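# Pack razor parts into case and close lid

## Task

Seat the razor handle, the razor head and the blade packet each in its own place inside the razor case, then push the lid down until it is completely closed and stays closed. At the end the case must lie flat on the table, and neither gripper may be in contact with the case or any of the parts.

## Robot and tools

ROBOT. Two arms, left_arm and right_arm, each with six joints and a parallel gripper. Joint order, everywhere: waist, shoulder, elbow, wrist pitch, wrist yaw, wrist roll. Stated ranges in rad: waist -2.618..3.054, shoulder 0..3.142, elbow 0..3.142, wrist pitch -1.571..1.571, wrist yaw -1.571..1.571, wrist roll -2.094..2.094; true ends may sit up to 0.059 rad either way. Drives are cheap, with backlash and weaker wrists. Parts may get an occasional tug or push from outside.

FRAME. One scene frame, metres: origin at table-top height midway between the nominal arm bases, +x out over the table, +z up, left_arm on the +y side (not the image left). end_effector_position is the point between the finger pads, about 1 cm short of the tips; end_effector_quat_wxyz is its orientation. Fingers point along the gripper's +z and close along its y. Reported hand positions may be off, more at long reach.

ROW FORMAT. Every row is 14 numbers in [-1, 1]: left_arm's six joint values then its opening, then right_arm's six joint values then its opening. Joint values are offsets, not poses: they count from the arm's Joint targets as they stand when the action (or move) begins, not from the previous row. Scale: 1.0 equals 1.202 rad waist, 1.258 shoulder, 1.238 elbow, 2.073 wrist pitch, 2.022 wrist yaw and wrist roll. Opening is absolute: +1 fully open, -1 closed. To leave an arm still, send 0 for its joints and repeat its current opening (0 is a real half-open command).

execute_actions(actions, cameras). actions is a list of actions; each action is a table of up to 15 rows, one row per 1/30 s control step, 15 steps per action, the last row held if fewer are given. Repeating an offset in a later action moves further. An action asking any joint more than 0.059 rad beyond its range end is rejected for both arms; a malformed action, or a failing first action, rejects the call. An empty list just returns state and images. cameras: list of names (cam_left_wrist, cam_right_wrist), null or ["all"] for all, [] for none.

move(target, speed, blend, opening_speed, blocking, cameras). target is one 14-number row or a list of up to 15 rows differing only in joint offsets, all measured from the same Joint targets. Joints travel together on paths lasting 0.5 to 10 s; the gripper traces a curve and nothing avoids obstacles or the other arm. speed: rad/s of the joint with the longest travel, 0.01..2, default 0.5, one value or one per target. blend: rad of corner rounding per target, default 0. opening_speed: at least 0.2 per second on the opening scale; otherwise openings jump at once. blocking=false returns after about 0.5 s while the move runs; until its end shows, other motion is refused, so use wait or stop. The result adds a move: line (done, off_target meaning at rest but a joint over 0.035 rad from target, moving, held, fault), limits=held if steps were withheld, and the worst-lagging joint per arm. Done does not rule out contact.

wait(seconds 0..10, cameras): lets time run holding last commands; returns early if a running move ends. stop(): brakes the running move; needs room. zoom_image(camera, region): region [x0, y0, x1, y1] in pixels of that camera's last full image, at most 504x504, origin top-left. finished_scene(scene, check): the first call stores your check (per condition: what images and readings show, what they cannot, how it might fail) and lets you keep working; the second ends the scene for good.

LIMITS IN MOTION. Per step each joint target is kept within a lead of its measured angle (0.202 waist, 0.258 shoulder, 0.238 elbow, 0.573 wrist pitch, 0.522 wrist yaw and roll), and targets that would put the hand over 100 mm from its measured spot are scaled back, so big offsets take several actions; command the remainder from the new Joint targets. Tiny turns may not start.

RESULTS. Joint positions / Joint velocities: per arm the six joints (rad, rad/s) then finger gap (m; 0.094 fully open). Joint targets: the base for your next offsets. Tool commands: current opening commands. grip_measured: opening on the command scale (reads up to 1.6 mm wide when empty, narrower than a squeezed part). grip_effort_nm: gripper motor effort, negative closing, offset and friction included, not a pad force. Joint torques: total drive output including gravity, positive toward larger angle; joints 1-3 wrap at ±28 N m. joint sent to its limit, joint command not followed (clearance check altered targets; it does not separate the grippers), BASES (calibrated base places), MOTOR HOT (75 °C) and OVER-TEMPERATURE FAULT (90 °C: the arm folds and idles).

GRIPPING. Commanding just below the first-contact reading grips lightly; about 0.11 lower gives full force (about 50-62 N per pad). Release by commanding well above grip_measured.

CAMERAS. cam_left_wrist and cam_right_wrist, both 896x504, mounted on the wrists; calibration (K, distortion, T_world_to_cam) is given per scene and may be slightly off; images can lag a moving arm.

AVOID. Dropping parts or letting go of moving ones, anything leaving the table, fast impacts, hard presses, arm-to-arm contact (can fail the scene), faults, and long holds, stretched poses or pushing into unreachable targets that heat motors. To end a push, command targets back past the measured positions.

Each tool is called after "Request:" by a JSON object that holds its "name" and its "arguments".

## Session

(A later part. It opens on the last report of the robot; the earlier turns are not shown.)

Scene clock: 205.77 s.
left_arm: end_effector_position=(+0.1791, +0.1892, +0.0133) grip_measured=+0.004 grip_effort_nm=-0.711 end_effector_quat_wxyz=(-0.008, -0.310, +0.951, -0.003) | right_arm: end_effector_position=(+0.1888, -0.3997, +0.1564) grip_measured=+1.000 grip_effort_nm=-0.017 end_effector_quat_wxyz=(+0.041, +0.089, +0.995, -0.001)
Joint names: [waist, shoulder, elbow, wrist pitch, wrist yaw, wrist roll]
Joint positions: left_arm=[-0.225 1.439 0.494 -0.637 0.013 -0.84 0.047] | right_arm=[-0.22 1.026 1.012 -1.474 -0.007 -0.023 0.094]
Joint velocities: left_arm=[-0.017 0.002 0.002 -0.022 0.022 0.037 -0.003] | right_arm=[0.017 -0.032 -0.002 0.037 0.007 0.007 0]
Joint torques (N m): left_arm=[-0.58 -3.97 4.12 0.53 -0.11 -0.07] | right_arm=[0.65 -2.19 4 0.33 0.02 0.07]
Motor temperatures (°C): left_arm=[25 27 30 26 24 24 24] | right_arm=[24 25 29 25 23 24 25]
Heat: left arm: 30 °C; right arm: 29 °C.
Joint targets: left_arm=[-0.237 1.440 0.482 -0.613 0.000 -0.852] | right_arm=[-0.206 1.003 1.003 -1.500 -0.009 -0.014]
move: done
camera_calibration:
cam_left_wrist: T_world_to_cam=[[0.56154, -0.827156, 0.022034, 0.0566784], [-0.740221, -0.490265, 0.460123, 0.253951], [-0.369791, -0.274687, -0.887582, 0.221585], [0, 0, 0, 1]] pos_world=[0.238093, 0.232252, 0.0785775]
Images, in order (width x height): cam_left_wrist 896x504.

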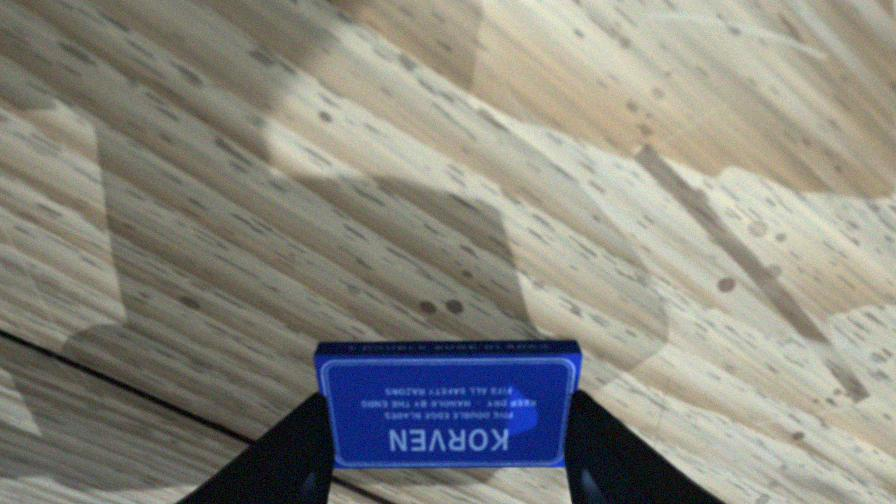

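Request:
{"name": "move", "arguments": {"target": [0,0,0,0,0,0,-0.07,0,0,0,0,0,0,1], "opening_speed": 0.4, "cameras": []}}

Request:
{"name": "move", "arguments": {"target": [[0,-0.137,0.145,-0.165,0,0,-0.07,0,0,0,0,0,0,1],[-0.362,0.430,0.781,-0.206,0,0.3126,-0.07,0,0,0,0,0,0,1]], "blend": 0.1, "cameras": ["cam_left_wrist"]}}

Scene clock: 220.23 s.
left_arm: end_effector_position=(+0.1791, +0.1892, +0.0133) grip_measured=-0.018 grip_effort_nm=-1.018 end_effector_quat_wxyz=(-0.008, -0.310, +0.951, -0.003) | right_arm: end_effector_position=(+0.1888, -0.3997, +0.1564) grip_measured=+1.000 grip_effort_nm=-0.022 end_effector_quat_wxyz=(+0.041, +0.089, +0.995, -0.001)
Joint names: [waist, shoulder, elbow, wrist pitch, wrist yaw, wrist roll]
Joint positions: left_arm=[-0.225 1.439 0.494 -0.637 0.013 -0.84 0.046] | right_arm=[-0.22 1.026 1.012 -1.474 -0.007 -0.023 0.094]
Joint velocities: left_arm=[0.007 -0.007 -0.002 0.051 -0.037 0.007 -0.001] | right_arm=[-0.002 -0.017 -0.007 -0.037 0.037 -0.037 0]
Joint torques (N m): left_arm=[-0.59 -4.07 4.16 0.47 -0.12 -0.04] | right_arm=[0.62 -2.18 4 0.33 0.01 0.06]
Motor temperatures (°C): left_arm=[25 27 29 26 24 24 24] | right_arm=[24 25 29 25 23 24 25]
Heat: left arm: 29 °C; right arm: 29 °C.
Joint targets: left_arm=[-0.237 1.440 0.482 -0.613 0.000 -0.852] | right_arm=[-0.206 1.003 1.003 -1.500 -0.009 -0.014]
move: done
No camera images: "cameras" was empty.

Scene clock: 223.23 s.
left_arm: end_effector_position=(+0.2887, +0.0054, +0.0773) grip_measured=-0.019 grip_effort_nm=-1.038 end_effector_quat_wxyz=(-0.012, +0.215, +0.977, -0.002) | right_arm: end_effector_position=(+0.1888, -0.3997, +0.1564) grip_measured=+1.000 grip_effort_nm=-0.022 end_effector_quat_wxyz=(+0.041, +0.089, +0.995, -0.001)
Joint names: [waist, shoulder, elbow, wrist pitch, wrist yaw, wrist roll]
Joint positions: left_arm=[-0.681 1.973 1.407 -1.025 0.013 -0.232 0.046] | right_arm=[-0.22 1.026 1.012 -1.474 -0.007 -0.023 0.094]
Joint velocities: left_arm=[-0.022 0.012 -0.012 0.037 -0.125 0.037 -0.001] | right_arm=[0.022 -0.007 0.007 -0.051 -0.022 -0.11 0]
Joint torques (N m): left_arm=[0.13 -9.89 9.54 0.06 -0.09 0.12] | right_arm=[0.64 -2.21 3.97 0.33 0 0.07]
Motor temperatures (°C): left_arm=[25 27 29 26 24 24 24] | right_arm=[24 25 29 25 23 24 25]
Heat: left arm: 29 °C; right arm: 29 °C.
Joint targets: left_arm=[-0.672 1.981 1.449 -1.040 0.000 -0.220] | right_arm=[-0.206 1.003 1.003 -1.500 -0.009 -0.014]
move: off_target (left_arm); left_arm: the elbow is farthest, 0.042 rad from its target
camera_calibration:
cam_left_wrist: T_world_to_cam=[[-0.44945, -0.892806, 0.0298624, 0.133281], [-0.784549, 0.410496, 0.464732, 0.223119], [-0.427174, 0.185446, -0.884948, 0.282255], [0, 0, 0, 1]] pos_world=[0.355523, -0.0249387, 0.14211]
Images, in order (width x height): cam_left_wrist 896x504.

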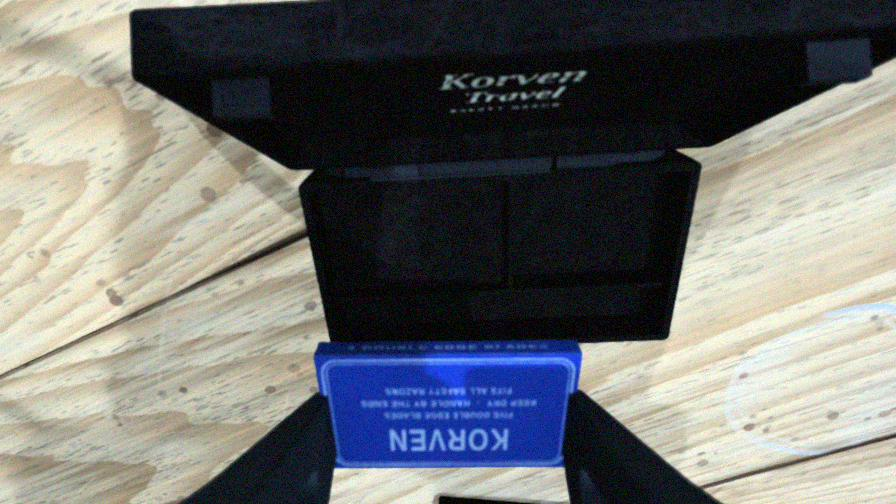

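Request:
{"name": "zoom_image", "arguments": {"camera": "cam_left_wrist", "region": [280, 130, 720, 370]}}

Scaled by 1.145 from the camera's 896x504 image, which has a finer 1280x720 frame.

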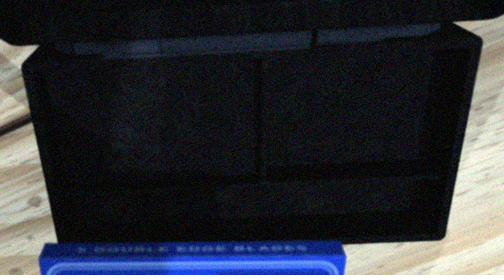

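Request:
{"name": "move", "arguments": {"target": [0.026,0.048,-0.065,0.0685,0,0.014,-0.07,0,0,0,0,0,0,1], "speed": 0.25, "cameras": ["cam_left_wrist"]}}

Request:
{"name": "zoom_image", "arguments": {"camera": "cam_left_wrist", "region": [230, 190, 730, 480]}}

Scene clock: 264.23 s.
left_arm: end_effector_position=(+0.3041, +0.0083, +0.0508) grip_measured=-0.019 grip_effort_nm=-1.033 end_effector_quat_wxyz=(-0.005, +0.213, +0.977, -0.005) | right_arm: end_effector_position=(+0.1888, -0.3997, +0.1564) grip_measured=+1.000 grip_effort_nm=-0.022 end_effector_quat_wxyz=(+0.041, +0.089, +0.995, -0.001)
Joint names: [waist, shoulder, elbow, wrist pitch, wrist yaw, wrist roll]
Joint positions: left_arm=[-0.649 2.033 1.383 -0.926 0.013 -0.204 0.046] | right_arm=[-0.22 1.026 1.012 -1.474 -0.007 -0.023 0.094]
Joint velocities: left_arm=[-0.012 -0.002 0.002 -0.022 -0.037 -0.007 -0.001] | right_arm=[0.007 0.032 -0.007 -0.037 0.007 0.081 0]
Joint torques (N m): left_arm=[0.42 -10.17 4.78 0.56 -0.09 0.08] | right_arm=[0.65 -2.19 4.05 0.34 0.01 0.07]
Motor temperatures (°C): left_arm=[25 30 31 26 24 24 25] | right_arm=[24 25 29 25 23 24 25]
Heat: left arm: 31 °C; right arm: 29 °C.
Joint targets: left_arm=[-0.641 2.042 1.368 -0.898 0.000 -0.192] | right_arm=[-0.206 1.003 1.003 -1.500 -0.009 -0.014]
move: done
camera_calibration:
cam_left_wrist: T_world_to_cam=[[-0.445721, -0.89456, 0.0330926, 0.142343], [-0.792072, 0.411341, 0.451023, 0.249346], [-0.417079, 0.174819, -0.891899, 0.262222], [0, 0, 0, 1]] pos_world=[0.370312, -0.0210734, 0.116705]
Images, in order (width x height): cam_left_wrist 896x504.

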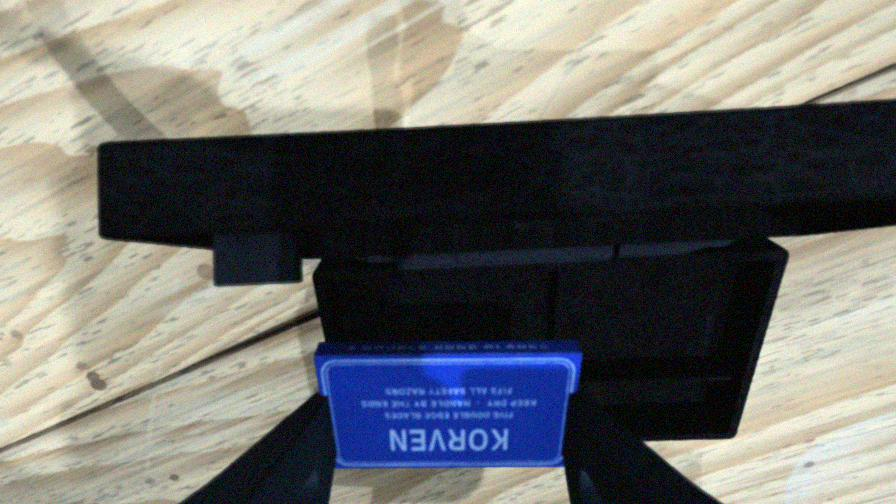

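Scaled by 1.008 from the camera's 896x504 image, which has a finer 1280x720 frame.

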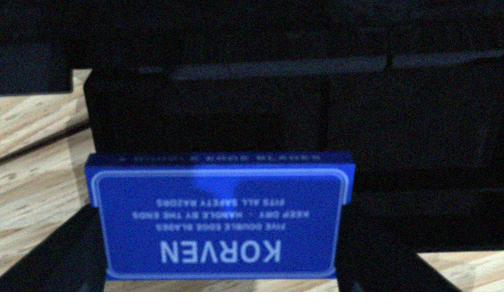

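Request:
{"name": "move", "arguments": {"target": [0,0.013,-0.034,0.028,0,0,-0.07,0,0,0,0,0,0,1], "speed": 0.2, "cameras": ["cam_left_wrist"]}}

Request:
{"name": "zoom_image", "arguments": {"camera": "cam_left_wrist", "region": [270, 250, 720, 500]}}

Scene clock: 280.73 s.
left_arm: end_effector_position=(+0.3026, +0.0094, +0.0365) grip_measured=-0.019 grip_effort_nm=-1.038 end_effector_quat_wxyz=(-0.004, +0.213, +0.977, -0.006) | right_arm: end_effector_position=(+0.1888, -0.3997, +0.1564) grip_measured=+1.000 grip_effort_nm=-0.017 end_effector_quat_wxyz=(+0.041, +0.089, +0.995, -0.001)
Joint names: [waist, shoulder, elbow, wrist pitch, wrist yaw, wrist roll]
Joint positions: left_arm=[-0.649 2.047 1.341 -0.867 0.013 -0.204 0.046] | right_arm=[-0.22 1.026 1.012 -1.474 -0.007 -0.023 0.094]
Joint velocities: left_arm=[0.022 0.012 0.007 0.066 -0.081 -0.022 0] | right_arm=[-0.012 -0.017 -0.012 -0.081 0.022 -0.022 0]
Joint torques (N m): left_arm=[0.42 -10.09 4.63 0.54 -0.11 0.08] | right_arm=[0.68 -2.22 4.04 0.34 0.02 0.07]
Motor temperatures (°C): left_arm=[25 30 30 26 24 24 25] | right_arm=[24 25 29 25 23 24 25]
Heat: left arm: 30 °C; right arm: 29 °C.
Joint targets: left_arm=[-0.641 2.058 1.326 -0.840 0.000 -0.192] | right_arm=[-0.206 1.003 1.003 -1.500 -0.009 -0.014]
move: done
camera_calibration:
cam_left_wrist: T_world_to_cam=[[-0.445804, -0.894499, 0.0336139, 0.143141], [-0.793184, 0.412157, 0.448315, 0.254542], [-0.414871, 0.173198, -0.893244, 0.248065], [0, 0, 0, 1]] pos_world=[0.368626, -0.0198361, 0.102657]
Images, in order (width x height): cam_left_wrist 896x504.

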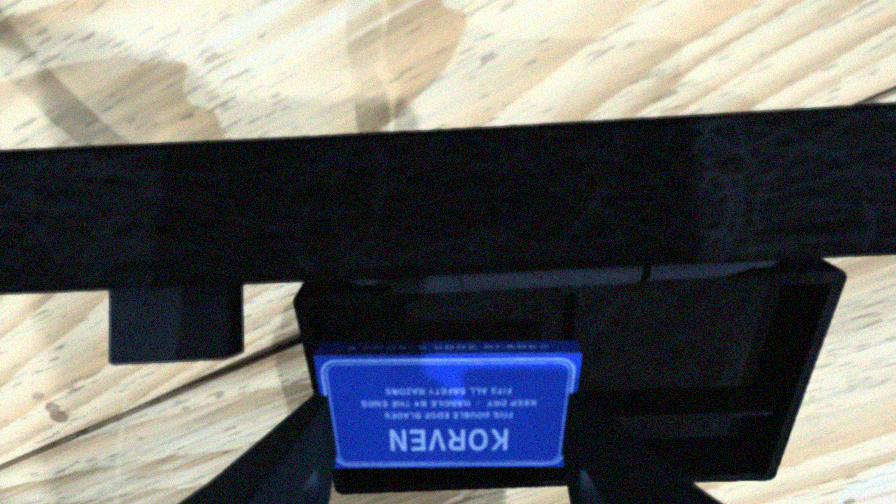

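Scaled by 1.120 from the camera's 896x504 image, which has a finer 1280x720 frame.

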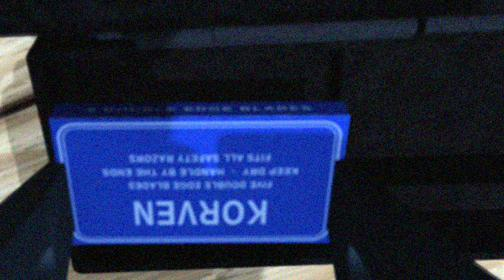

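Request:
{"name": "move", "arguments": {"target": [0,0.014,0,0.006,0,0,-0.07,0,0,0,0,0,0,1], "speed": 0.2, "cameras": ["cam_left_wrist"]}}

Request:
{"name": "zoom_image", "arguments": {"camera": "cam_left_wrist", "region": [270, 250, 720, 500]}}

Scene clock: 303.30 s.
left_arm: end_effector_position=(+0.3033, +0.0089, +0.0306) grip_measured=-0.019 grip_effort_nm=-1.038 end_effector_quat_wxyz=(-0.006, +0.213, +0.977, -0.005) | right_arm: end_effector_position=(+0.1888, -0.3997, +0.1564) grip_measured=+1.000 grip_effort_nm=-0.017 end_effector_quat_wxyz=(+0.041, +0.089, +0.995, -0.001)
Joint names: [waist, shoulder, elbow, wrist pitch, wrist yaw, wrist roll]
Joint positions: left_arm=[-0.649 2.063 1.341 -0.855 0.013 -0.204 0.046] | right_arm=[-0.22 1.026 1.012 -1.474 -0.007 -0.023 0.094]
Joint velocities: left_arm=[0.002 0.007 -0.007 0.022 0.022 -0.037 0] | right_arm=[0.017 0.012 -0.012 -0.007 0.007 -0.051 0]
Joint torques (N m): left_arm=[0.43 -10.15 4.56 0.53 -0.1 0.11] | right_arm=[0.64 -2.19 4 0.35 0.02 0.07]
Motor temperatures (°C): left_arm=[25 29 29 26 24 24 26] | right_arm=[24 25 29 24 23 24 25]
Heat: left arm: 29 °C; right arm: 29 °C.
Joint targets: left_arm=[-0.641 2.076 1.326 -0.827 0.000 -0.192] | right_arm=[-0.206 1.003 1.003 -1.500 -0.009 -0.014]
move: done
camera_calibration:
cam_left_wrist: T_world_to_cam=[[-0.445681, -0.89459, 0.0328318, 0.14318], [-0.791513, 0.410931, 0.452375, 0.257303], [-0.418182, 0.175628, -0.891223, 0.24413], [0, 0, 0, 1]] pos_world=[0.369562, -0.0205228, 0.0964759]
Images, in order (width x height): cam_left_wrist 896x504.

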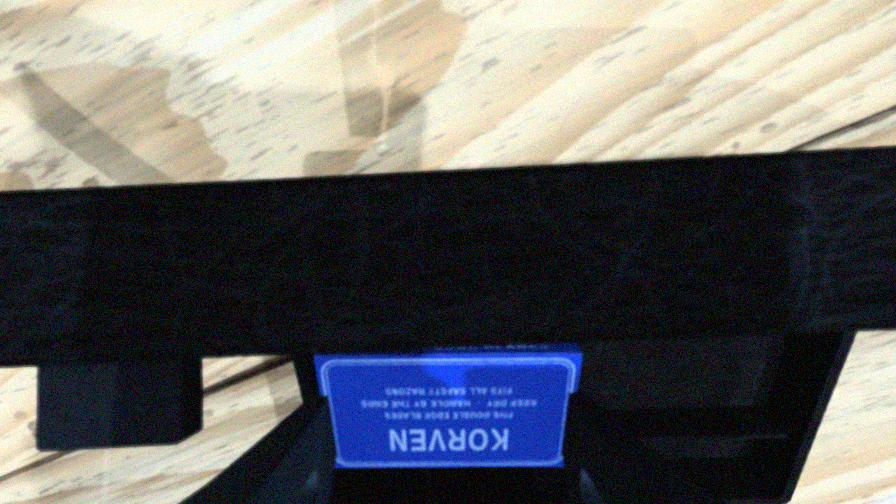

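Scaled by 1.120 from the camera's 896x504 image, which has a finer 1280x720 frame.

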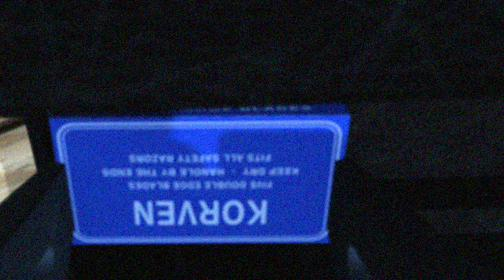

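Request:
{"name": "move", "arguments": {"target": [0,0.013,0.003,0.001,0,0,-0.07,0,0,0,0,0,0,1], "speed": 0.2, "cameras": ["cam_left_wrist"]}}

Scene clock: 317.20 s.
left_arm: end_effector_position=(+0.3029, +0.0085, +0.0285) grip_measured=-0.019 grip_effort_nm=-1.033 end_effector_quat_wxyz=(-0.007, +0.213, +0.977, -0.004) | right_arm: end_effector_position=(+0.1888, -0.3997, +0.1564) grip_measured=+1.000 grip_effort_nm=-0.017 end_effector_quat_wxyz=(+0.041, +0.089, +0.995, -0.001)
Joint names: [waist, shoulder, elbow, wrist pitch, wrist yaw, wrist roll]
Joint positions: left_arm=[-0.65 2.07 1.341 -0.852 0.013 -0.204 0.046] | right_arm=[-0.22 1.026 1.012 -1.474 -0.007 -0.023 0.094]
Joint velocities: left_arm=[-0.007 -0.012 0.002 0.007 -0.051 0.066 0] | right_arm=[-0.017 -0.017 -0.002 -0.081 0.051 -0.051 0]
Joint torques (N m): left_arm=[0.39 -9.46 4.89 0.51 -0.09 0.11] | right_arm=[0.66 -2.21 4.01 0.34 0.02 0.07]
Motor temperatures (°C): left_arm=[25 29 29 26 24 24 26] | right_arm=[24 25 29 24 23 24 25]
Heat: left arm: 29 °C; right arm: 29 °C.
Joint targets: left_arm=[-0.641 2.092 1.330 -0.825 0.000 -0.192] | right_arm=[-0.206 1.003 1.003 -1.500 -0.009 -0.014]
move: done
camera_calibration:
cam_left_wrist: T_world_to_cam=[[-0.446972, -0.893964, 0.03231, 0.143107], [-0.789761, 0.411319, 0.455076, 0.257525], [-0.420112, 0.177889, -0.889866, 0.242669], [0, 0, 0, 1]] pos_world=[0.369297, -0.0211604, 0.0941255]
Images, in order (width x height): cam_left_wrist 896x504.

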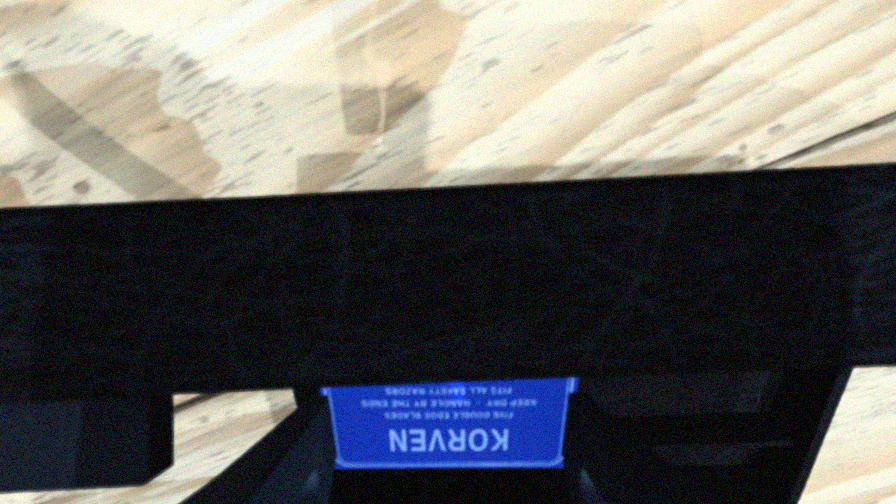

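Request:
{"name": "move", "arguments": {"target": [0,0.008,0.0,0.006,0,0,-0.07,0,0,0,0,0,0,1], "speed": 0.2, "cameras": ["cam_left_wrist"]}}

Scene clock: 327.90 s.
left_arm: end_effector_position=(+0.3028, +0.0086, +0.0280) grip_measured=-0.019 grip_effort_nm=-1.038 end_effector_quat_wxyz=(-0.008, +0.214, +0.977, -0.004) | right_arm: end_effector_position=(+0.1888, -0.3997, +0.1564) grip_measured=+1.000 grip_effort_nm=-0.017 end_effector_quat_wxyz=(+0.041, +0.089, +0.995, -0.001)
Joint names: [waist, shoulder, elbow, wrist pitch, wrist yaw, wrist roll]
Joint positions: left_arm=[-0.65 2.071 1.341 -0.852 0.013 -0.203 0.046] | right_arm=[-0.22 1.026 1.012 -1.474 -0.007 -0.023 0.094]
Joint velocities: left_arm=[-0.007 -0.007 -0.012 -0.007 0.007 0.022 0.001] | right_arm=[0.002 0.002 -0.022 -0.007 -0.095 0.051 0]
Joint torques (N m): left_arm=[0.32 -8.72 4.9 0.66 -0.11 0.11] | right_arm=[0.62 -2.21 4.01 0.34 0.02 0.07]
Motor temperatures (°C): left_arm=[25 29 29 26 24 24 26] | right_arm=[24 25 29 24 23 24 25]
Heat: left arm: 29 °C; right arm: 29 °C.
Joint targets: left_arm=[-0.641 2.102 1.330 -0.813 0.000 -0.192] | right_arm=[-0.206 1.003 1.003 -1.500 -0.009 -0.014]
move: off_target (left_arm); left_arm: the wrist pitch is farthest, 0.039 rad from its target
camera_calibration:
cam_left_wrist: T_world_to_cam=[[-0.448303, -0.893306, 0.0320693, 0.143564], [-0.78857, 0.412126, 0.45641, 0.257179], [-0.420931, 0.179321, -0.889191, 0.242321], [0, 0, 0, 1]] pos_world=[0.369164, -0.0211971, 0.0934863]
Images, in order (width x height): cam_left_wrist 896x504.

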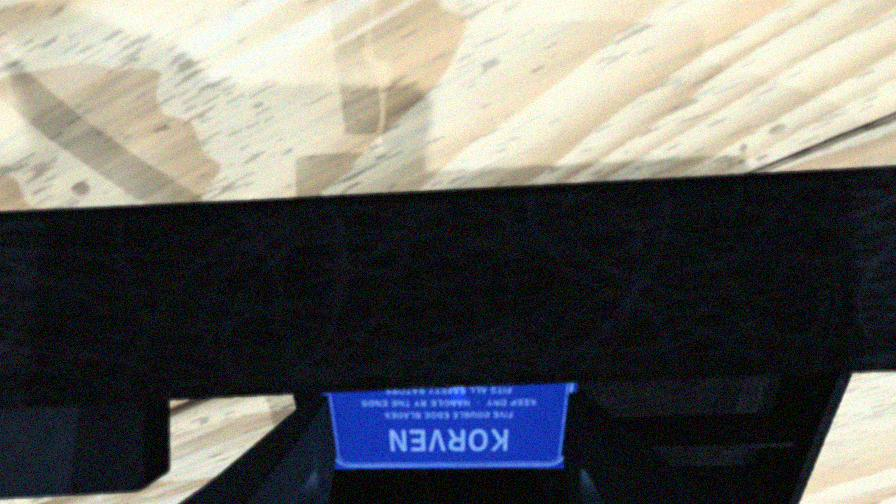

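Request:
{"name": "move", "arguments": {"target": [0,-0.008,0.0,-0.003,0,0,0.12,0,0,0,0,0,0,1], "opening_speed": 0.3, "cameras": ["cam_left_wrist"]}}

Request:
{"name": "move", "arguments": {"target": [0,-0.04,0.05,-0.04,0,0,0.15,0,0,0,0,0,0,1], "cameras": ["cam_left_wrist"]}}

Scene clock: 338.77 s.
left_arm: end_effector_position=(+0.3033, +0.0075, +0.0280) grip_measured=+0.119 grip_effort_nm=0.066 end_effector_quat_wxyz=(-0.006, +0.214, +0.977, -0.005) | right_arm: end_effector_position=(+0.1888, -0.3997, +0.1564) grip_measured=+1.000 grip_effort_nm=-0.017 end_effector_quat_wxyz=(+0.041, +0.089, +0.995, -0.001)
Joint names: [waist, shoulder, elbow, wrist pitch, wrist yaw, wrist roll]
Joint positions: left_arm=[-0.652 2.071 1.341 -0.847 0.013 -0.204 0.053] | right_arm=[-0.22 1.026 1.012 -1.474 -0.007 -0.023 0.094]
Joint velocities: left_arm=[-0.027 -0.022 -0.002 -0.022 0.022 -0.007 0] | right_arm=[0.007 -0.012 0.002 0.007 -0.037 -0.007 0]
Joint torques (N m): left_arm=[0.42 -9.46 4.85 0.56 -0.13 0.1] | right_arm=[0.64 -2.21 4.01 0.35 0.03 0.06]
Motor temperatures (°C): left_arm=[25 29 29 26 24 24 26] | right_arm=[24 25 29 24 23 24 25]
Heat: left arm: 29 °C; right arm: 29 °C.
Joint targets: left_arm=[-0.641 2.092 1.330 -0.819 0.000 -0.192] | right_arm=[-0.206 1.003 1.003 -1.500 -0.009 -0.014]
move: done
camera_calibration:
cam_left_wrist: T_world_to_cam=[[-0.448423, -0.893218, 0.0328318, 0.142831], [-0.790249, 0.413357, 0.452375, 0.258725], [-0.417641, 0.17691, -0.891223, 0.241837], [0, 0, 0, 1]] pos_world=[0.369507, -0.0221499, 0.0938008]
Images, in order (width x height): cam_left_wrist 896x504.

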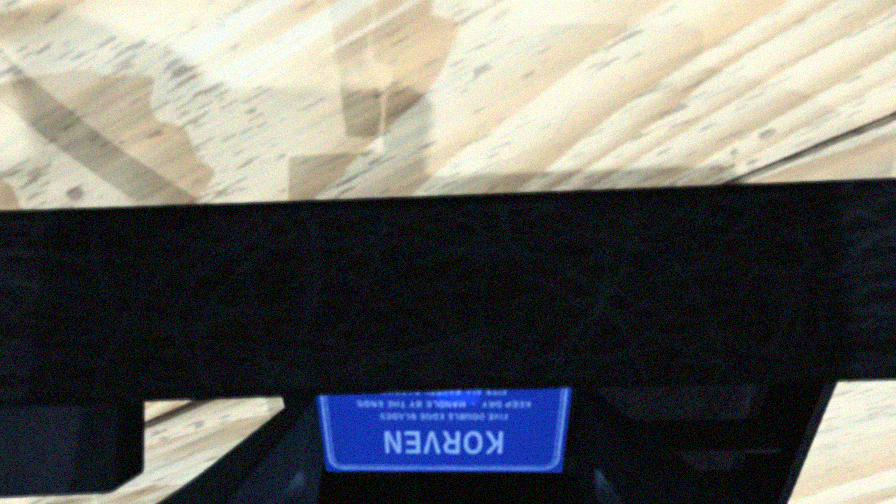

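Scene clock: 339.80 s.
left_arm: end_effector_position=(+0.2987, +0.0110, +0.0309) grip_measured=+0.149 grip_effort_nm=0.061 end_effector_quat_wxyz=(-0.019, +0.214, +0.977, +0.001) | right_arm: end_effector_position=(+0.1888, -0.3997, +0.1564) grip_measured=+1.000 grip_effort_nm=-0.017 end_effector_quat_wxyz=(+0.041, +0.089, +0.995, -0.001)
Joint names: [waist, shoulder, elbow, wrist pitch, wrist yaw, wrist roll]
Joint positions: left_arm=[-0.652 2.071 1.353 -0.889 0.013 -0.204 0.054] | right_arm=[-0.22 1.026 1.012 -1.474 -0.007 -0.023 0.094]
Joint velocities: left_arm=[-0.007 -0.007 -0.007 -0.066 -0.066 -0.037 0] | right_arm=[0.002 0.007 -0.017 0.007 0.066 0.007 0]
Joint torques (N m): left_arm=[0.38 -13.49 9.03 0 -0.09 0.11] | right_arm=[0.64 -2.21 4.01 0.34 0.02 0.08]
Motor temperatures (°C): left_arm=[25 29 29 26 24 24 26] | right_arm=[24 25 29 24 23 24 25]
Heat: left arm: 29 °C; right arm: 29 °C.
Joint targets: left_arm=[-0.641 2.042 1.392 -0.902 0.000 -0.192] | right_arm=[-0.206 1.003 1.003 -1.500 -0.009 -0.014]
move: off_target (left_arm); left_arm: the elbow is farthest, 0.039 rad from its target
camera_calibration:
cam_left_wrist: T_world_to_cam=[[-0.447712, -0.893744, 0.0278631, 0.143669], [-0.779344, 0.405302, 0.477863, 0.248343], [-0.43838, 0.19223, -0.877992, 0.247479], [0, 0, 0, 1]] pos_world=[0.366357, -0.0198232, 0.0946075]
Images, in order (width x height): cam_left_wrist 896x504.

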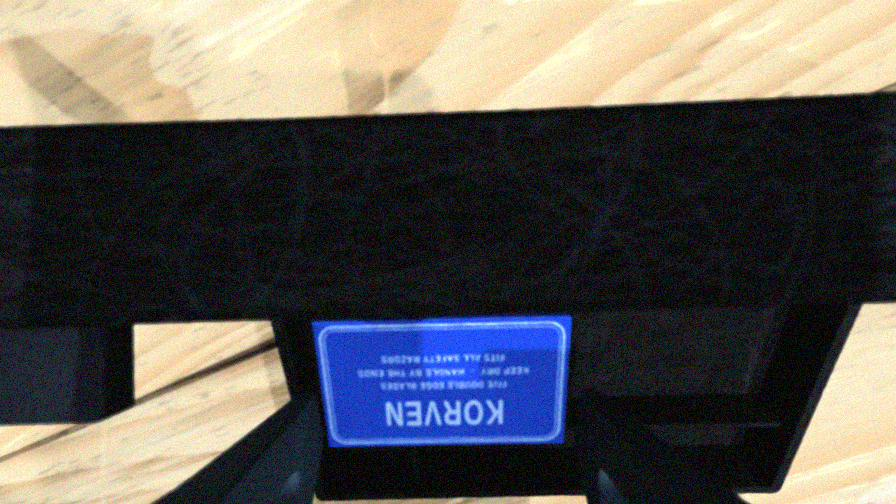

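Request:
{"name": "move", "arguments": {"target": [0,-0.05,0.06,-0.06,0,0,0.4,0,0,0,0,0,0,1], "cameras": ["cam_left_wrist"]}}

Request:
{"name": "zoom_image", "arguments": {"camera": "cam_left_wrist", "region": [270, 180, 720, 430]}}

Scene clock: 348.90 s.
left_arm: end_effector_position=(+0.3024, +0.0082, +0.0723) grip_measured=+0.399 grip_effort_nm=0.066 end_effector_quat_wxyz=(-0.008, +0.216, +0.976, -0.003) | right_arm: end_effector_position=(+0.1888, -0.3997, +0.1564) grip_measured=+1.000 grip_effort_nm=-0.012 end_effector_quat_wxyz=(+0.041, +0.089, +0.995, -0.001)
Joint names: [waist, shoulder, elbow, wrist pitch, wrist yaw, wrist roll]
Joint positions: left_arm=[-0.652 2.005 1.433 -1.011 0.013 -0.201 0.066] | right_arm=[-0.22 1.026 1.012 -1.474 -0.007 -0.023 0.094]
Joint velocities: left_arm=[0.002 -0.012 -0.002 0.007 0.066 -0.037 -0.001] | right_arm=[-0.012 -0.012 -0.017 0.007 0.022 -0.051 0]
Joint torques (N m): left_arm=[0.34 -13.05 8.87 0.04 -0.08 0.12] | right_arm=[0.65 -2.18 4.01 0.34 0.01 0.08]
Motor temperatures (°C): left_arm=[25 30 29 26 24 24 25] | right_arm=[24 25 29 24 23 24 25]
Heat: left arm: 30 °C; right arm: 29 °C.
Joint targets: left_arm=[-0.641 1.979 1.466 -1.026 0.000 -0.192] | right_arm=[-0.206 1.003 1.003 -1.500 -0.009 -0.014]
move: done
camera_calibration:
cam_left_wrist: T_world_to_cam=[[-0.451002, -0.891955, 0.0318331, 0.142415], [-0.78674, 0.414138, 0.457743, 0.236171], [-0.42147, 0.181399, -0.888514, 0.28178], [0, 0, 0, 1]] pos_world=[0.368796, -0.0218939, 0.137726]
Images, in order (width x height): cam_left_wrist 896x504.

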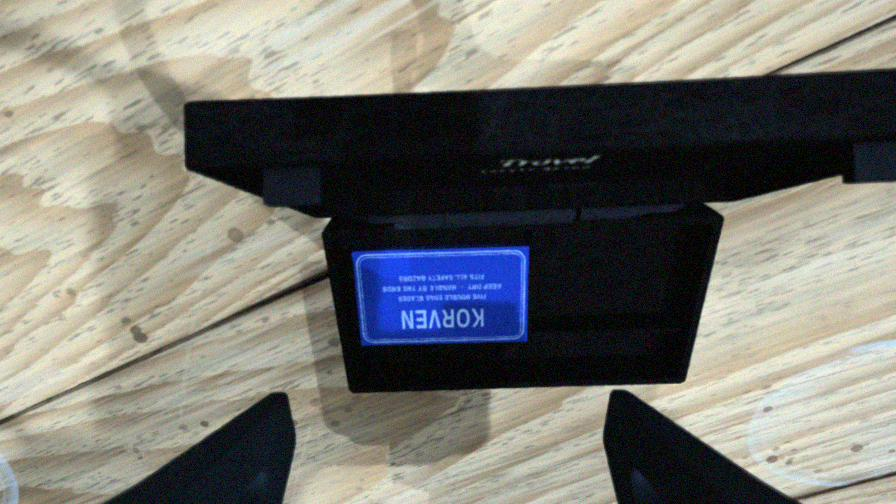

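Scaled by 1.120 from the camera's 896x504 image, which has a finer 1280x720 frame.

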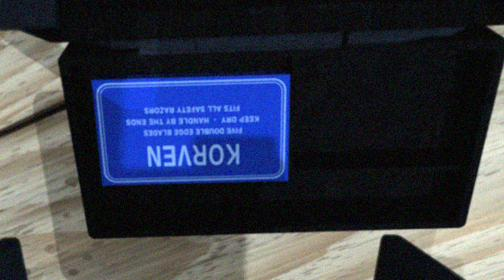

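Request:
{"name": "move", "arguments": {"target": [0,0.07,-0.08,0.075,0,0,-1,0,0,0,0,0,0,1], "speed": 0.3, "cameras": ["cam_left_wrist"]}}

Request:
{"name": "move", "arguments": {"target": [[0,0.026,-0.03,0.022,0,0,-1,0,0,0,0,0,0,1],[0,0.052,-0.05,0.037,0,0,-1,0,0,0,0,0,0,1]], "speed": 0.1, "cameras": ["cam_left_wrist"]}}

Scene clock: 366.83 s.
left_arm: end_effector_position=(+0.3050, +0.0063, +0.0398) grip_measured=-0.993 grip_effort_nm=-0.354 end_effector_quat_wxyz=(-0.008, +0.217, +0.976, -0.004) | right_arm: end_effector_position=(+0.1888, -0.3997, +0.1564) grip_measured=+1.000 grip_effort_nm=-0.012 end_effector_quat_wxyz=(+0.041, +0.089, +0.995, -0.001)
Joint names: [waist, shoulder, elbow, wrist pitch, wrist yaw, wrist roll]
Joint positions: left_arm=[-0.652 2.062 1.379 -0.9 0.013 -0.198 0] | right_arm=[-0.22 1.026 1.012 -1.474 -0.007 -0.023 0.094]
Joint velocities: left_arm=[-0.017 -0.007 0.002 0.037 -0.022 0.007 0.001] | right_arm=[-0.002 0.002 0.012 0.037 -0.081 0.037 0]
Joint torques (N m): left_arm=[0.35 -10.77 4.96 0.51 -0.11 0.09] | right_arm=[0.62 -2.22 4 0.34 0.01 0.07]
Motor temperatures (°C): left_arm=[25 33 30 26 24 24 25] | right_arm=[24 25 29 24 23 24 25]
Heat: left arm: 33 °C; right arm: 29 °C.
Joint targets: left_arm=[-0.641 2.067 1.367 -0.871 0.000 -0.192] | right_arm=[-0.206 1.003 1.003 -1.500 -0.009 -0.014]
move: done
camera_calibration:
cam_left_wrist: T_world_to_cam=[[-0.453776, -0.890536, 0.03213, 0.143726], [-0.786035, 0.416992, 0.456363, 0.25374], [-0.419806, 0.181831, -0.889213, 0.253905], [0, 0, 0, 1]] pos_world=[0.371259, -0.0239819, 0.10536]
Images, in order (width x height): cam_left_wrist 896x504.

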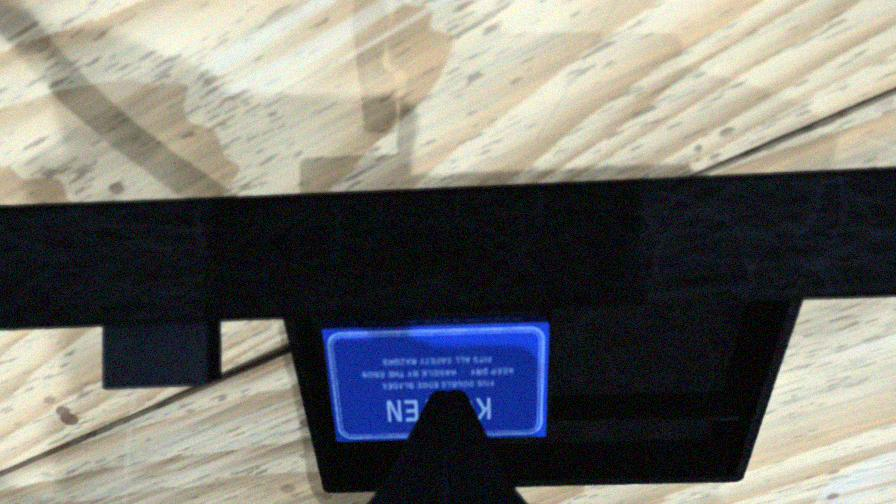

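Scene clock: 367.87 s.
left_arm: end_effector_position=(+0.3022, +0.0084, +0.0286) grip_measured=-0.993 grip_effort_nm=-0.364 end_effector_quat_wxyz=(-0.011, +0.217, +0.976, -0.003) | right_arm: end_effector_position=(+0.1888, -0.3997, +0.1564) grip_measured=+1.000 grip_effort_nm=-0.027 end_effector_quat_wxyz=(+0.041, +0.089, +0.995, -0.001)
Joint names: [waist, shoulder, elbow, wrist pitch, wrist yaw, wrist roll]
Joint positions: left_arm=[-0.652 2.074 1.349 -0.863 0.013 -0.198 0] | right_arm=[-0.22 1.026 1.012 -1.474 -0.007 -0.023 0.094]
Joint velocities: left_arm=[-0.022 -0.002 -0.007 0.051 0.022 -0.022 0.001] | right_arm=[0.017 0.012 0.002 0.007 0.051 0.037 0]
Joint torques (N m): left_arm=[0.39 -6.69 2.24 1.01 -0.1 0.1] | right_arm=[0.65 -2.22 3.99 0.35 0.02 0.07]
Motor temperatures (°C): left_arm=[25 33 30 26 24 24 25] | right_arm=[24 25 28 24 23 24 25]
Heat: left arm: 33 °C; right arm: 28 °C.
Joint targets: left_arm=[-0.641 2.132 1.305 -0.794 0.000 -0.192] | right_arm=[-0.206 1.003 1.003 -1.500 -0.009 -0.014]
move: off_target (left_arm); left_arm: the wrist pitch is farthest, 0.068 rad from its target
camera_calibration:
cam_left_wrist: T_world_to_cam=[[-0.45362, -0.890652, 0.0311223, 0.144648], [-0.783769, 0.415318, 0.461754, 0.254931], [-0.424188, 0.185068, -0.886462, 0.243584], [0, 0, 0, 1]] pos_world=[0.368747, -0.0221266, 0.0937104]
Images, in order (width x height): cam_left_wrist 896x504.

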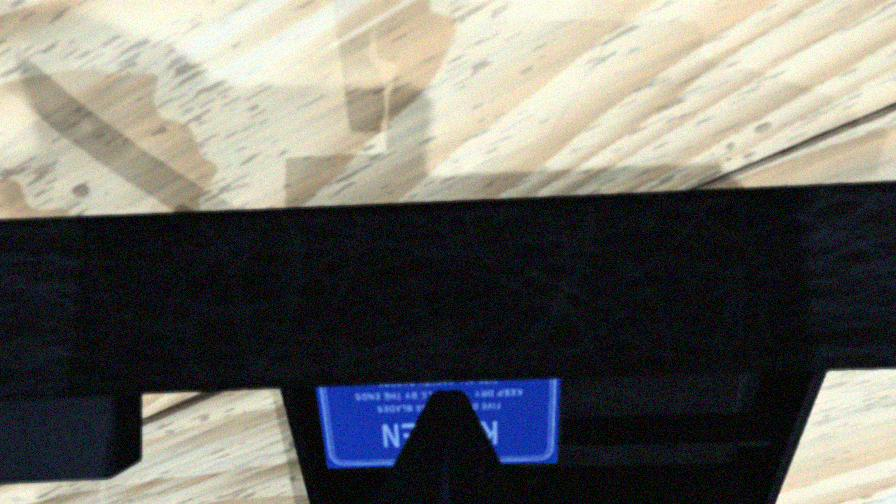

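Request:
{"name": "move", "arguments": {"target": [[0,0.052,-0.03,0.01,0,0,-1,0,0,0,0,0,0,1]], "speed": 0.1, "cameras": ["cam_left_wrist"]}}

Scene clock: 376.57 s.
left_arm: end_effector_position=(+0.3019, +0.0085, +0.0275) grip_measured=-0.993 grip_effort_nm=-0.359 end_effector_quat_wxyz=(-0.009, +0.217, +0.976, -0.003) | right_arm: end_effector_position=(+0.1888, -0.3997, +0.1564) grip_measured=+1.000 grip_effort_nm=-0.022 end_effector_quat_wxyz=(+0.041, +0.089, +0.995, -0.001)
Joint names: [waist, shoulder, elbow, wrist pitch, wrist yaw, wrist roll]
Joint positions: left_arm=[-0.652 2.073 1.341 -0.853 0.013 -0.198 0] | right_arm=[-0.22 1.026 1.012 -1.474 -0.007 -0.023 0.094]
Joint velocities: left_arm=[-0.017 -0.012 -0.007 0.037 -0.007 -0.037 0.001] | right_arm=[-0.002 0.002 -0.002 0.007 0.051 0.007 0]
Joint torques (N m): left_arm=[0.5 -1.39 0.58 1.15 -0.09 0.1] | right_arm=[0.64 -2.19 4.01 0.34 0.01 0.08]
Motor temperatures (°C): left_arm=[25 31 29 26 24 24 25] | right_arm=[24 25 28 24 23 24 25]
Heat: left arm: 31 °C; right arm: 28 °C.
Joint targets: left_arm=[-0.641 2.198 1.268 -0.773 0.000 -0.192] | right_arm=[-0.206 1.003 1.003 -1.500 -0.009 -0.014]
move: off_target (left_arm); left_arm: the shoulder is farthest, 0.125 rad from its target
camera_calibration:
cam_left_wrist: T_world_to_cam=[[-0.453697, -0.890595, 0.0316263, 0.144746], [-0.784905, 0.416157, 0.459061, 0.255609], [-0.421999, 0.183451, -0.887842, 0.241781], [0, 0, 0, 1]] pos_world=[0.368331, -0.0218186, 0.0927455]
Images, in order (width x height): cam_left_wrist 896x504.

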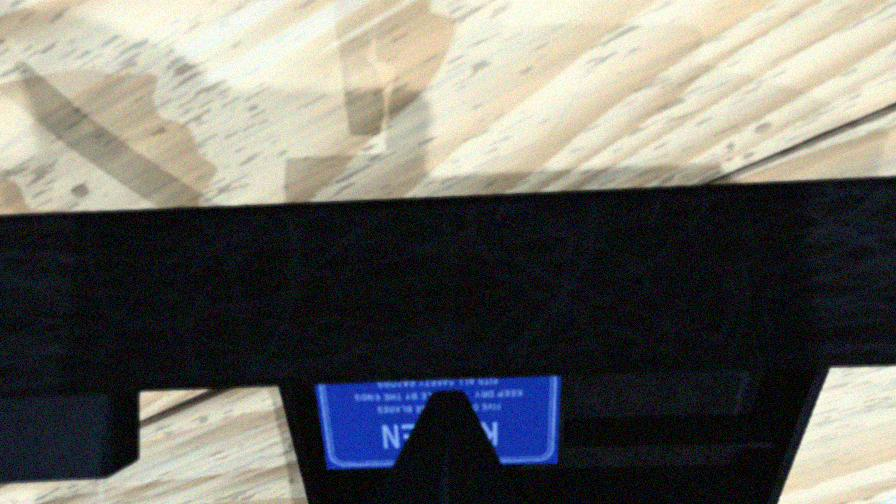

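Request:
{"name": "move", "arguments": {"target": [[0,-0.056,0.03,0.0,0,0,-1,0,0,0,0,0,0,1],[0,-0.056,0.03,0.025,0,0,-1,0,0,0,0,0,0,1],[0,-0.05,0.035,0.05,0,0,-1,0,0,0,0,0,0,1]], "speed": 0.1, "cameras": ["cam_left_wrist"]}}

Scene clock: 392.27 s.
left_arm: end_effector_position=(+0.3027, +0.0080, +0.0284) grip_measured=-0.993 grip_effort_nm=-0.364 end_effector_quat_wxyz=(-0.004, +0.217, +0.976, -0.005) | right_arm: end_effector_position=(+0.1888, -0.3997, +0.1564) grip_measured=+1.000 grip_effort_nm=-0.017 end_effector_quat_wxyz=(+0.041, +0.089, +0.995, -0.001)
Joint names: [waist, shoulder, elbow, wrist pitch, wrist yaw, wrist roll]
Joint positions: left_arm=[-0.652 2.065 1.333 -0.843 0.013 -0.198 0] | right_arm=[-0.22 1.026 1.012 -1.474 -0.007 -0.023 0.094]
Joint velocities: left_arm=[0.022 0.002 -0.002 0.007 0.007 -0.007 0.001] | right_arm=[-0.002 0.002 -0.007 -0.066 0.007 -0.022 0]
Joint torques (N m): left_arm=[0.31 -5.82 3.96 2.26 -0.1 0.11] | right_arm=[0.65 -2.17 4 0.33 0.01 0.07]
Motor temperatures (°C): left_arm=[25 29 29 27 24 24 25] | right_arm=[24 25 28 24 23 24 25]
Heat: left arm: 29 °C; right arm: 28 °C.
Joint targets: left_arm=[-0.641 2.135 1.311 -0.670 0.000 -0.192] | right_arm=[-0.206 1.003 1.003 -1.500 -0.009 -0.014]
move: off_target (left_arm); left_arm: the wrist pitch is farthest, 0.173 rad from its target
camera_calibration:
cam_left_wrist: T_world_to_cam=[[-0.453978, -0.890387, 0.0333878, 0.144603], [-0.788829, 0.419056, 0.4496, 0.257392], [-0.41431, 0.177771, -0.892606, 0.24087], [0, 0, 0, 1]] pos_world=[0.36848, -0.0219287, 0.0944502]
Images, in order (width x height): cam_left_wrist 896x504.

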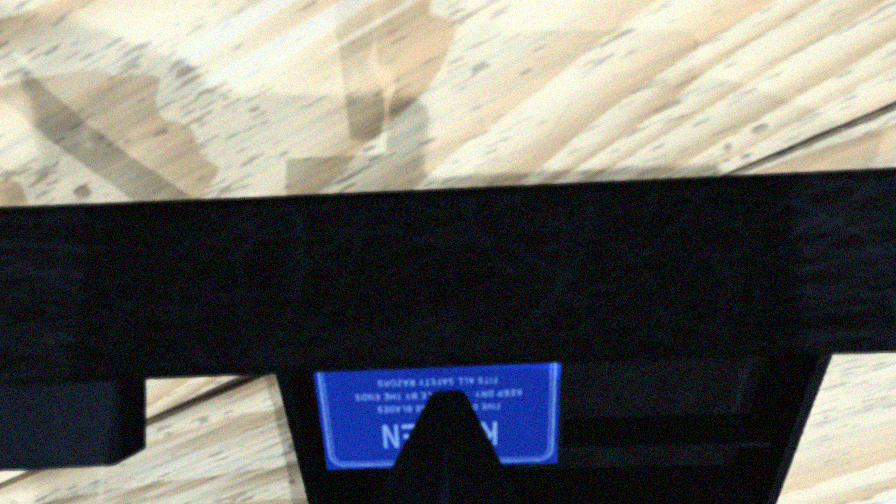

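Request:
{"name": "move", "arguments": {"target": [[0,-0.085,0.055,-0.1,0,0,-1,0,0,0,0,0,0,1],[0,-0.178,-0.108,-0.08,0,0,-1,0,0,0,0,0,0,1]], "speed": 0.3, "cameras": ["cam_left_wrist"]}}

Request:
{"name": "zoom_image", "arguments": {"camera": "cam_left_wrist", "region": [270, 120, 720, 440]}}

Scene clock: 409.97 s.
left_arm: end_effector_position=(+0.2703, +0.0319, +0.0367) grip_measured=-0.993 grip_effort_nm=-0.364 end_effector_quat_wxyz=(-0.021, +0.217, +0.976, +0.002) | right_arm: end_effector_position=(+0.1888, -0.3997, +0.1564) grip_measured=+1.000 grip_effort_nm=-0.012 end_effector_quat_wxyz=(+0.041, +0.089, +0.995, -0.001)
Joint names: [waist, shoulder, elbow, wrist pitch, wrist yaw, wrist roll]
Joint positions: left_arm=[-0.652 1.947 1.192 -0.857 0.013 -0.198 0] | right_arm=[-0.22 1.026 1.012 -1.474 -0.007 -0.023 0.094]
Joint velocities: left_arm=[-0.022 -0.002 -0.012 -0.051 0.037 0.007 0] | right_arm=[0.002 -0.032 0.007 0.022 -0.007 -0.051 0]
Joint torques (N m): left_arm=[0.38 -12.96 4.41 0.4 -0.12 0.09] | right_arm=[0.64 -2.19 4 0.34 0.01 0.06]
Motor temperatures (°C): left_arm=[25 29 29 29 24 24 25] | right_arm=[24 25 28 24 23 24 25]
Heat: left arm: 29 °C; right arm: 28 °C.
Joint targets: left_arm=[-0.641 1.911 1.178 -0.836 0.000 -0.192] | right_arm=[-0.206 1.003 1.003 -1.500 -0.009 -0.014]
move: off_target (left_arm); left_arm: the shoulder is farthest, 0.036 rad from its target
camera_calibration:
cam_left_wrist: T_world_to_cam=[[-0.453079, -0.891051, 0.0273335, 0.150916], [-0.775037, 0.408868, 0.481814, 0.213572], [-0.440497, 0.197115, -0.875847, 0.236442], [0, 0, 0, 1]] pos_world=[0.338055, 0.00054508, 0.10006]
Images, in order (width x height): cam_left_wrist 896x504.

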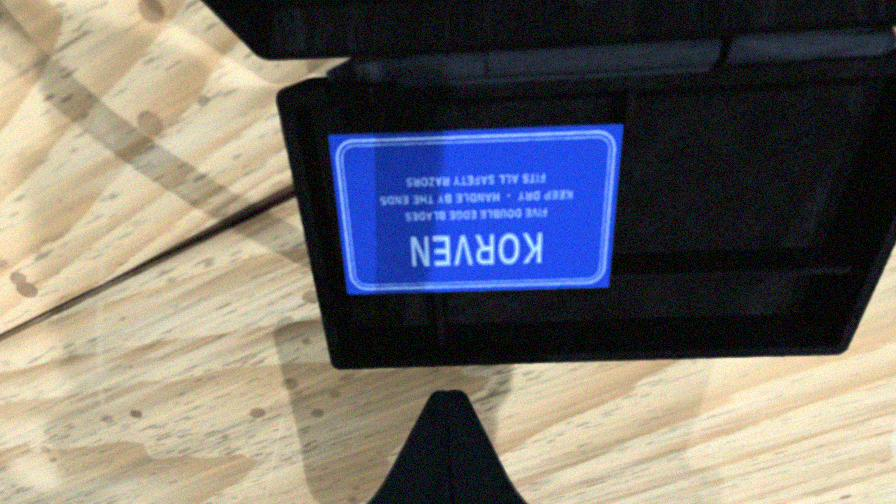

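Scaled by 1.120 from the camera's 896x504 image, which has a finer 1280x720 frame.

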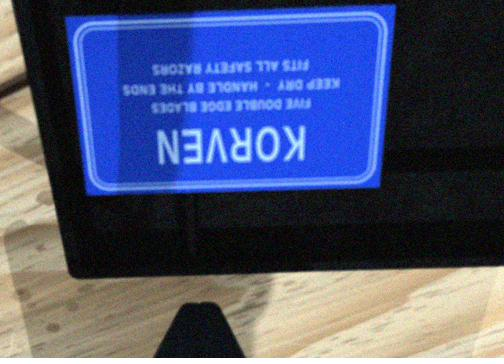

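Request:
{"name": "zoom_image", "arguments": {"camera": "cam_left_wrist", "region": [270, 30, 500, 160]}}

Request:
{"name": "zoom_image", "arguments": {"camera": "cam_left_wrist", "region": [580, 60, 896, 360]}}

Scaled by 2.191 from the camera's 896x504 image, which has a finer 1280x720 frame.

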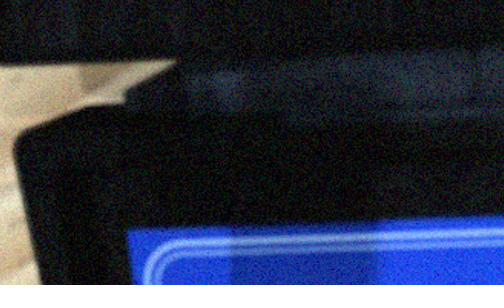

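Scaled by 1.595 from the camera's 896x504 image, which has a finer 1280x720 frame.

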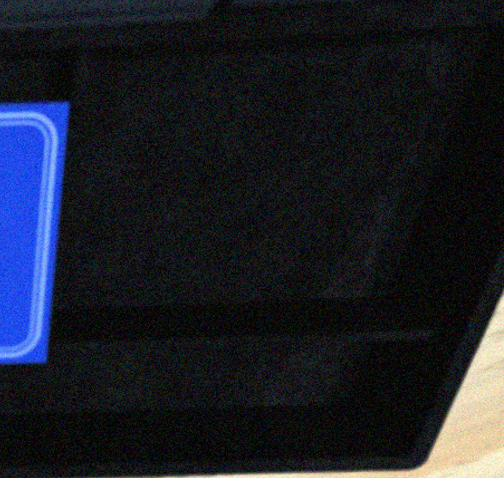

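Request:
{"name": "move", "arguments": {"target": [[0,-0.06,0.06,0,0,0,0.3,0,0,0,0,0,0,1],[0,0.09,0.165,-0.04,0,0,0.3,0,0,0,0,0,0,1],[0,0.104,0.1535,-0.030,0,0,0.3,0,0,0,0,0,0,1]], "speed": 0.3, "cameras": ["cam_left_wrist"]}}

Scene clock: 439.83 s.
left_arm: end_effector_position=(+0.2983, +0.0112, +0.0411) grip_measured=+0.299 grip_effort_nm=0.066 end_effector_quat_wxyz=(-0.008, +0.217, +0.976, -0.004) | right_arm: end_effector_position=(+0.1888, -0.3997, +0.1564) grip_measured=+1.000 grip_effort_nm=-0.022 end_effector_quat_wxyz=(+0.041, +0.089, +0.995, -0.001)
Joint names: [waist, shoulder, elbow, wrist pitch, wrist yaw, wrist roll]
Joint positions: left_arm=[-0.652 2.031 1.338 -0.889 0.013 -0.198 0.061] | right_arm=[-0.22 1.026 1.012 -1.474 -0.007 -0.023 0.094]
Joint velocities: left_arm=[-0.002 0.022 -0.007 -0.051 -0.022 -0.081 0.001] | right_arm=[0.007 0.002 0.007 -0.007 -0.081 0.037 0]
Joint torques (N m): left_arm=[0.34 -10 8.28 0.12 -0.11 0.1] | right_arm=[0.61 -2.24 4.01 0.33 0.03 0.06]
Motor temperatures (°C): left_arm=[25 30 29 27 24 24 24] | right_arm=[24 24 28 24 23 24 25]
Heat: left arm: 30 °C; right arm: 28 °C.
Joint targets: left_arm=[-0.641 2.042 1.368 -0.898 0.000 -0.192] | right_arm=[-0.206 1.003 1.003 -1.500 -0.009 -0.014]
move: done
camera_calibration:
cam_left_wrist: T_world_to_cam=[[-0.453776, -0.890536, 0.03213, 0.14506], [-0.786035, 0.416992, 0.456363, 0.245794], [-0.419806, 0.181831, -0.889213, 0.251301], [0, 0, 0, 1]] pos_world=[0.364525, -0.0190076, 0.106628]
Images, in order (width x height): cam_left_wrist 896x504.

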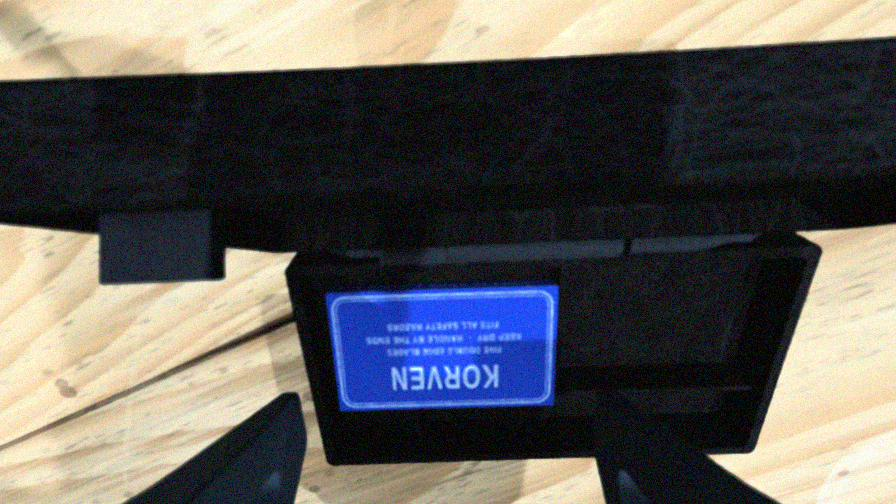

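Request:
{"name": "move", "arguments": {"target": [0,0.019,-0.045,0.037,0,0,0.3,0,0,0,0,0,0,1], "speed": 0.2, "cameras": ["cam_left_wrist"]}}

Scene clock: 447.93 s.
left_arm: end_effector_position=(+0.3009, +0.0093, +0.0313) grip_measured=+0.299 grip_effort_nm=0.061 end_effector_quat_wxyz=(-0.004, +0.217, +0.976, -0.005) | right_arm: end_effector_position=(+0.1888, -0.3997, +0.1564) grip_measured=+1.000 grip_effort_nm=-0.022 end_effector_quat_wxyz=(+0.041, +0.089, +0.995, -0.001)
Joint names: [waist, shoulder, elbow, wrist pitch, wrist yaw, wrist roll]
Joint positions: left_arm=[-0.652 2.053 1.327 -0.849 0.013 -0.198 0.061] | right_arm=[-0.22 1.026 1.012 -1.474 -0.007 -0.023 0.094]
Joint velocities: left_arm=[-0.007 -0.007 -0.007 -0.051 0.037 0.022 0] | right_arm=[0.002 -0.002 -0.007 -0.022 0.007 -0.022 0]
Joint torques (N m): left_arm=[0.36 -10.04 4.55 0.53 -0.12 0.08] | right_arm=[0.64 -2.21 4 0.35 0.03 0.08]
Motor temperatures (°C): left_arm=[25 30 29 27 24 24 24] | right_arm=[24 24 28 24 23 24 25]
Heat: left arm: 30 °C; right arm: 28 °C.
Joint targets: left_arm=[-0.641 2.066 1.312 -0.821 0.000 -0.192] | right_arm=[-0.206 1.003 1.003 -1.500 -0.009 -0.014]
move: done
camera_calibration:
cam_left_wrist: T_world_to_cam=[[-0.453978, -0.890387, 0.0333878, 0.144857], [-0.788829, 0.419056, 0.4496, 0.254208], [-0.41431, 0.177771, -0.892606, 0.242508], [0, 0, 0, 1]] pos_world=[0.366762, -0.0206598, 0.0973361]
Images, in order (width x height): cam_left_wrist 896x504.

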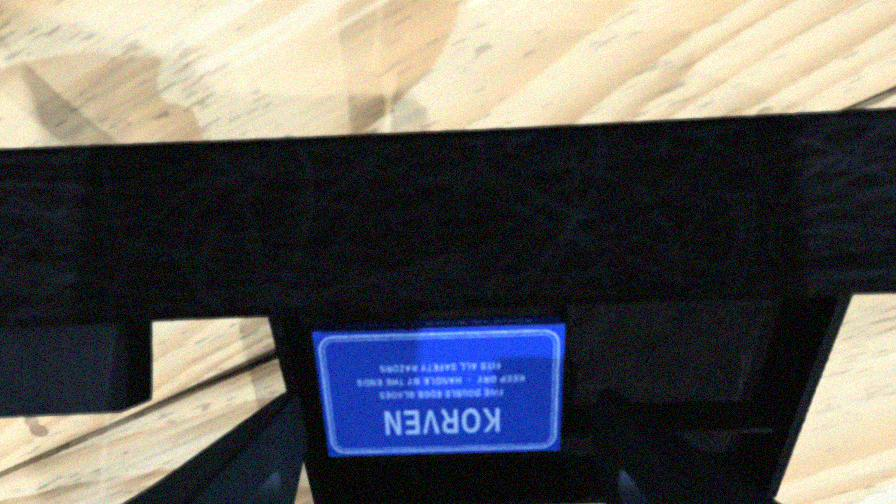

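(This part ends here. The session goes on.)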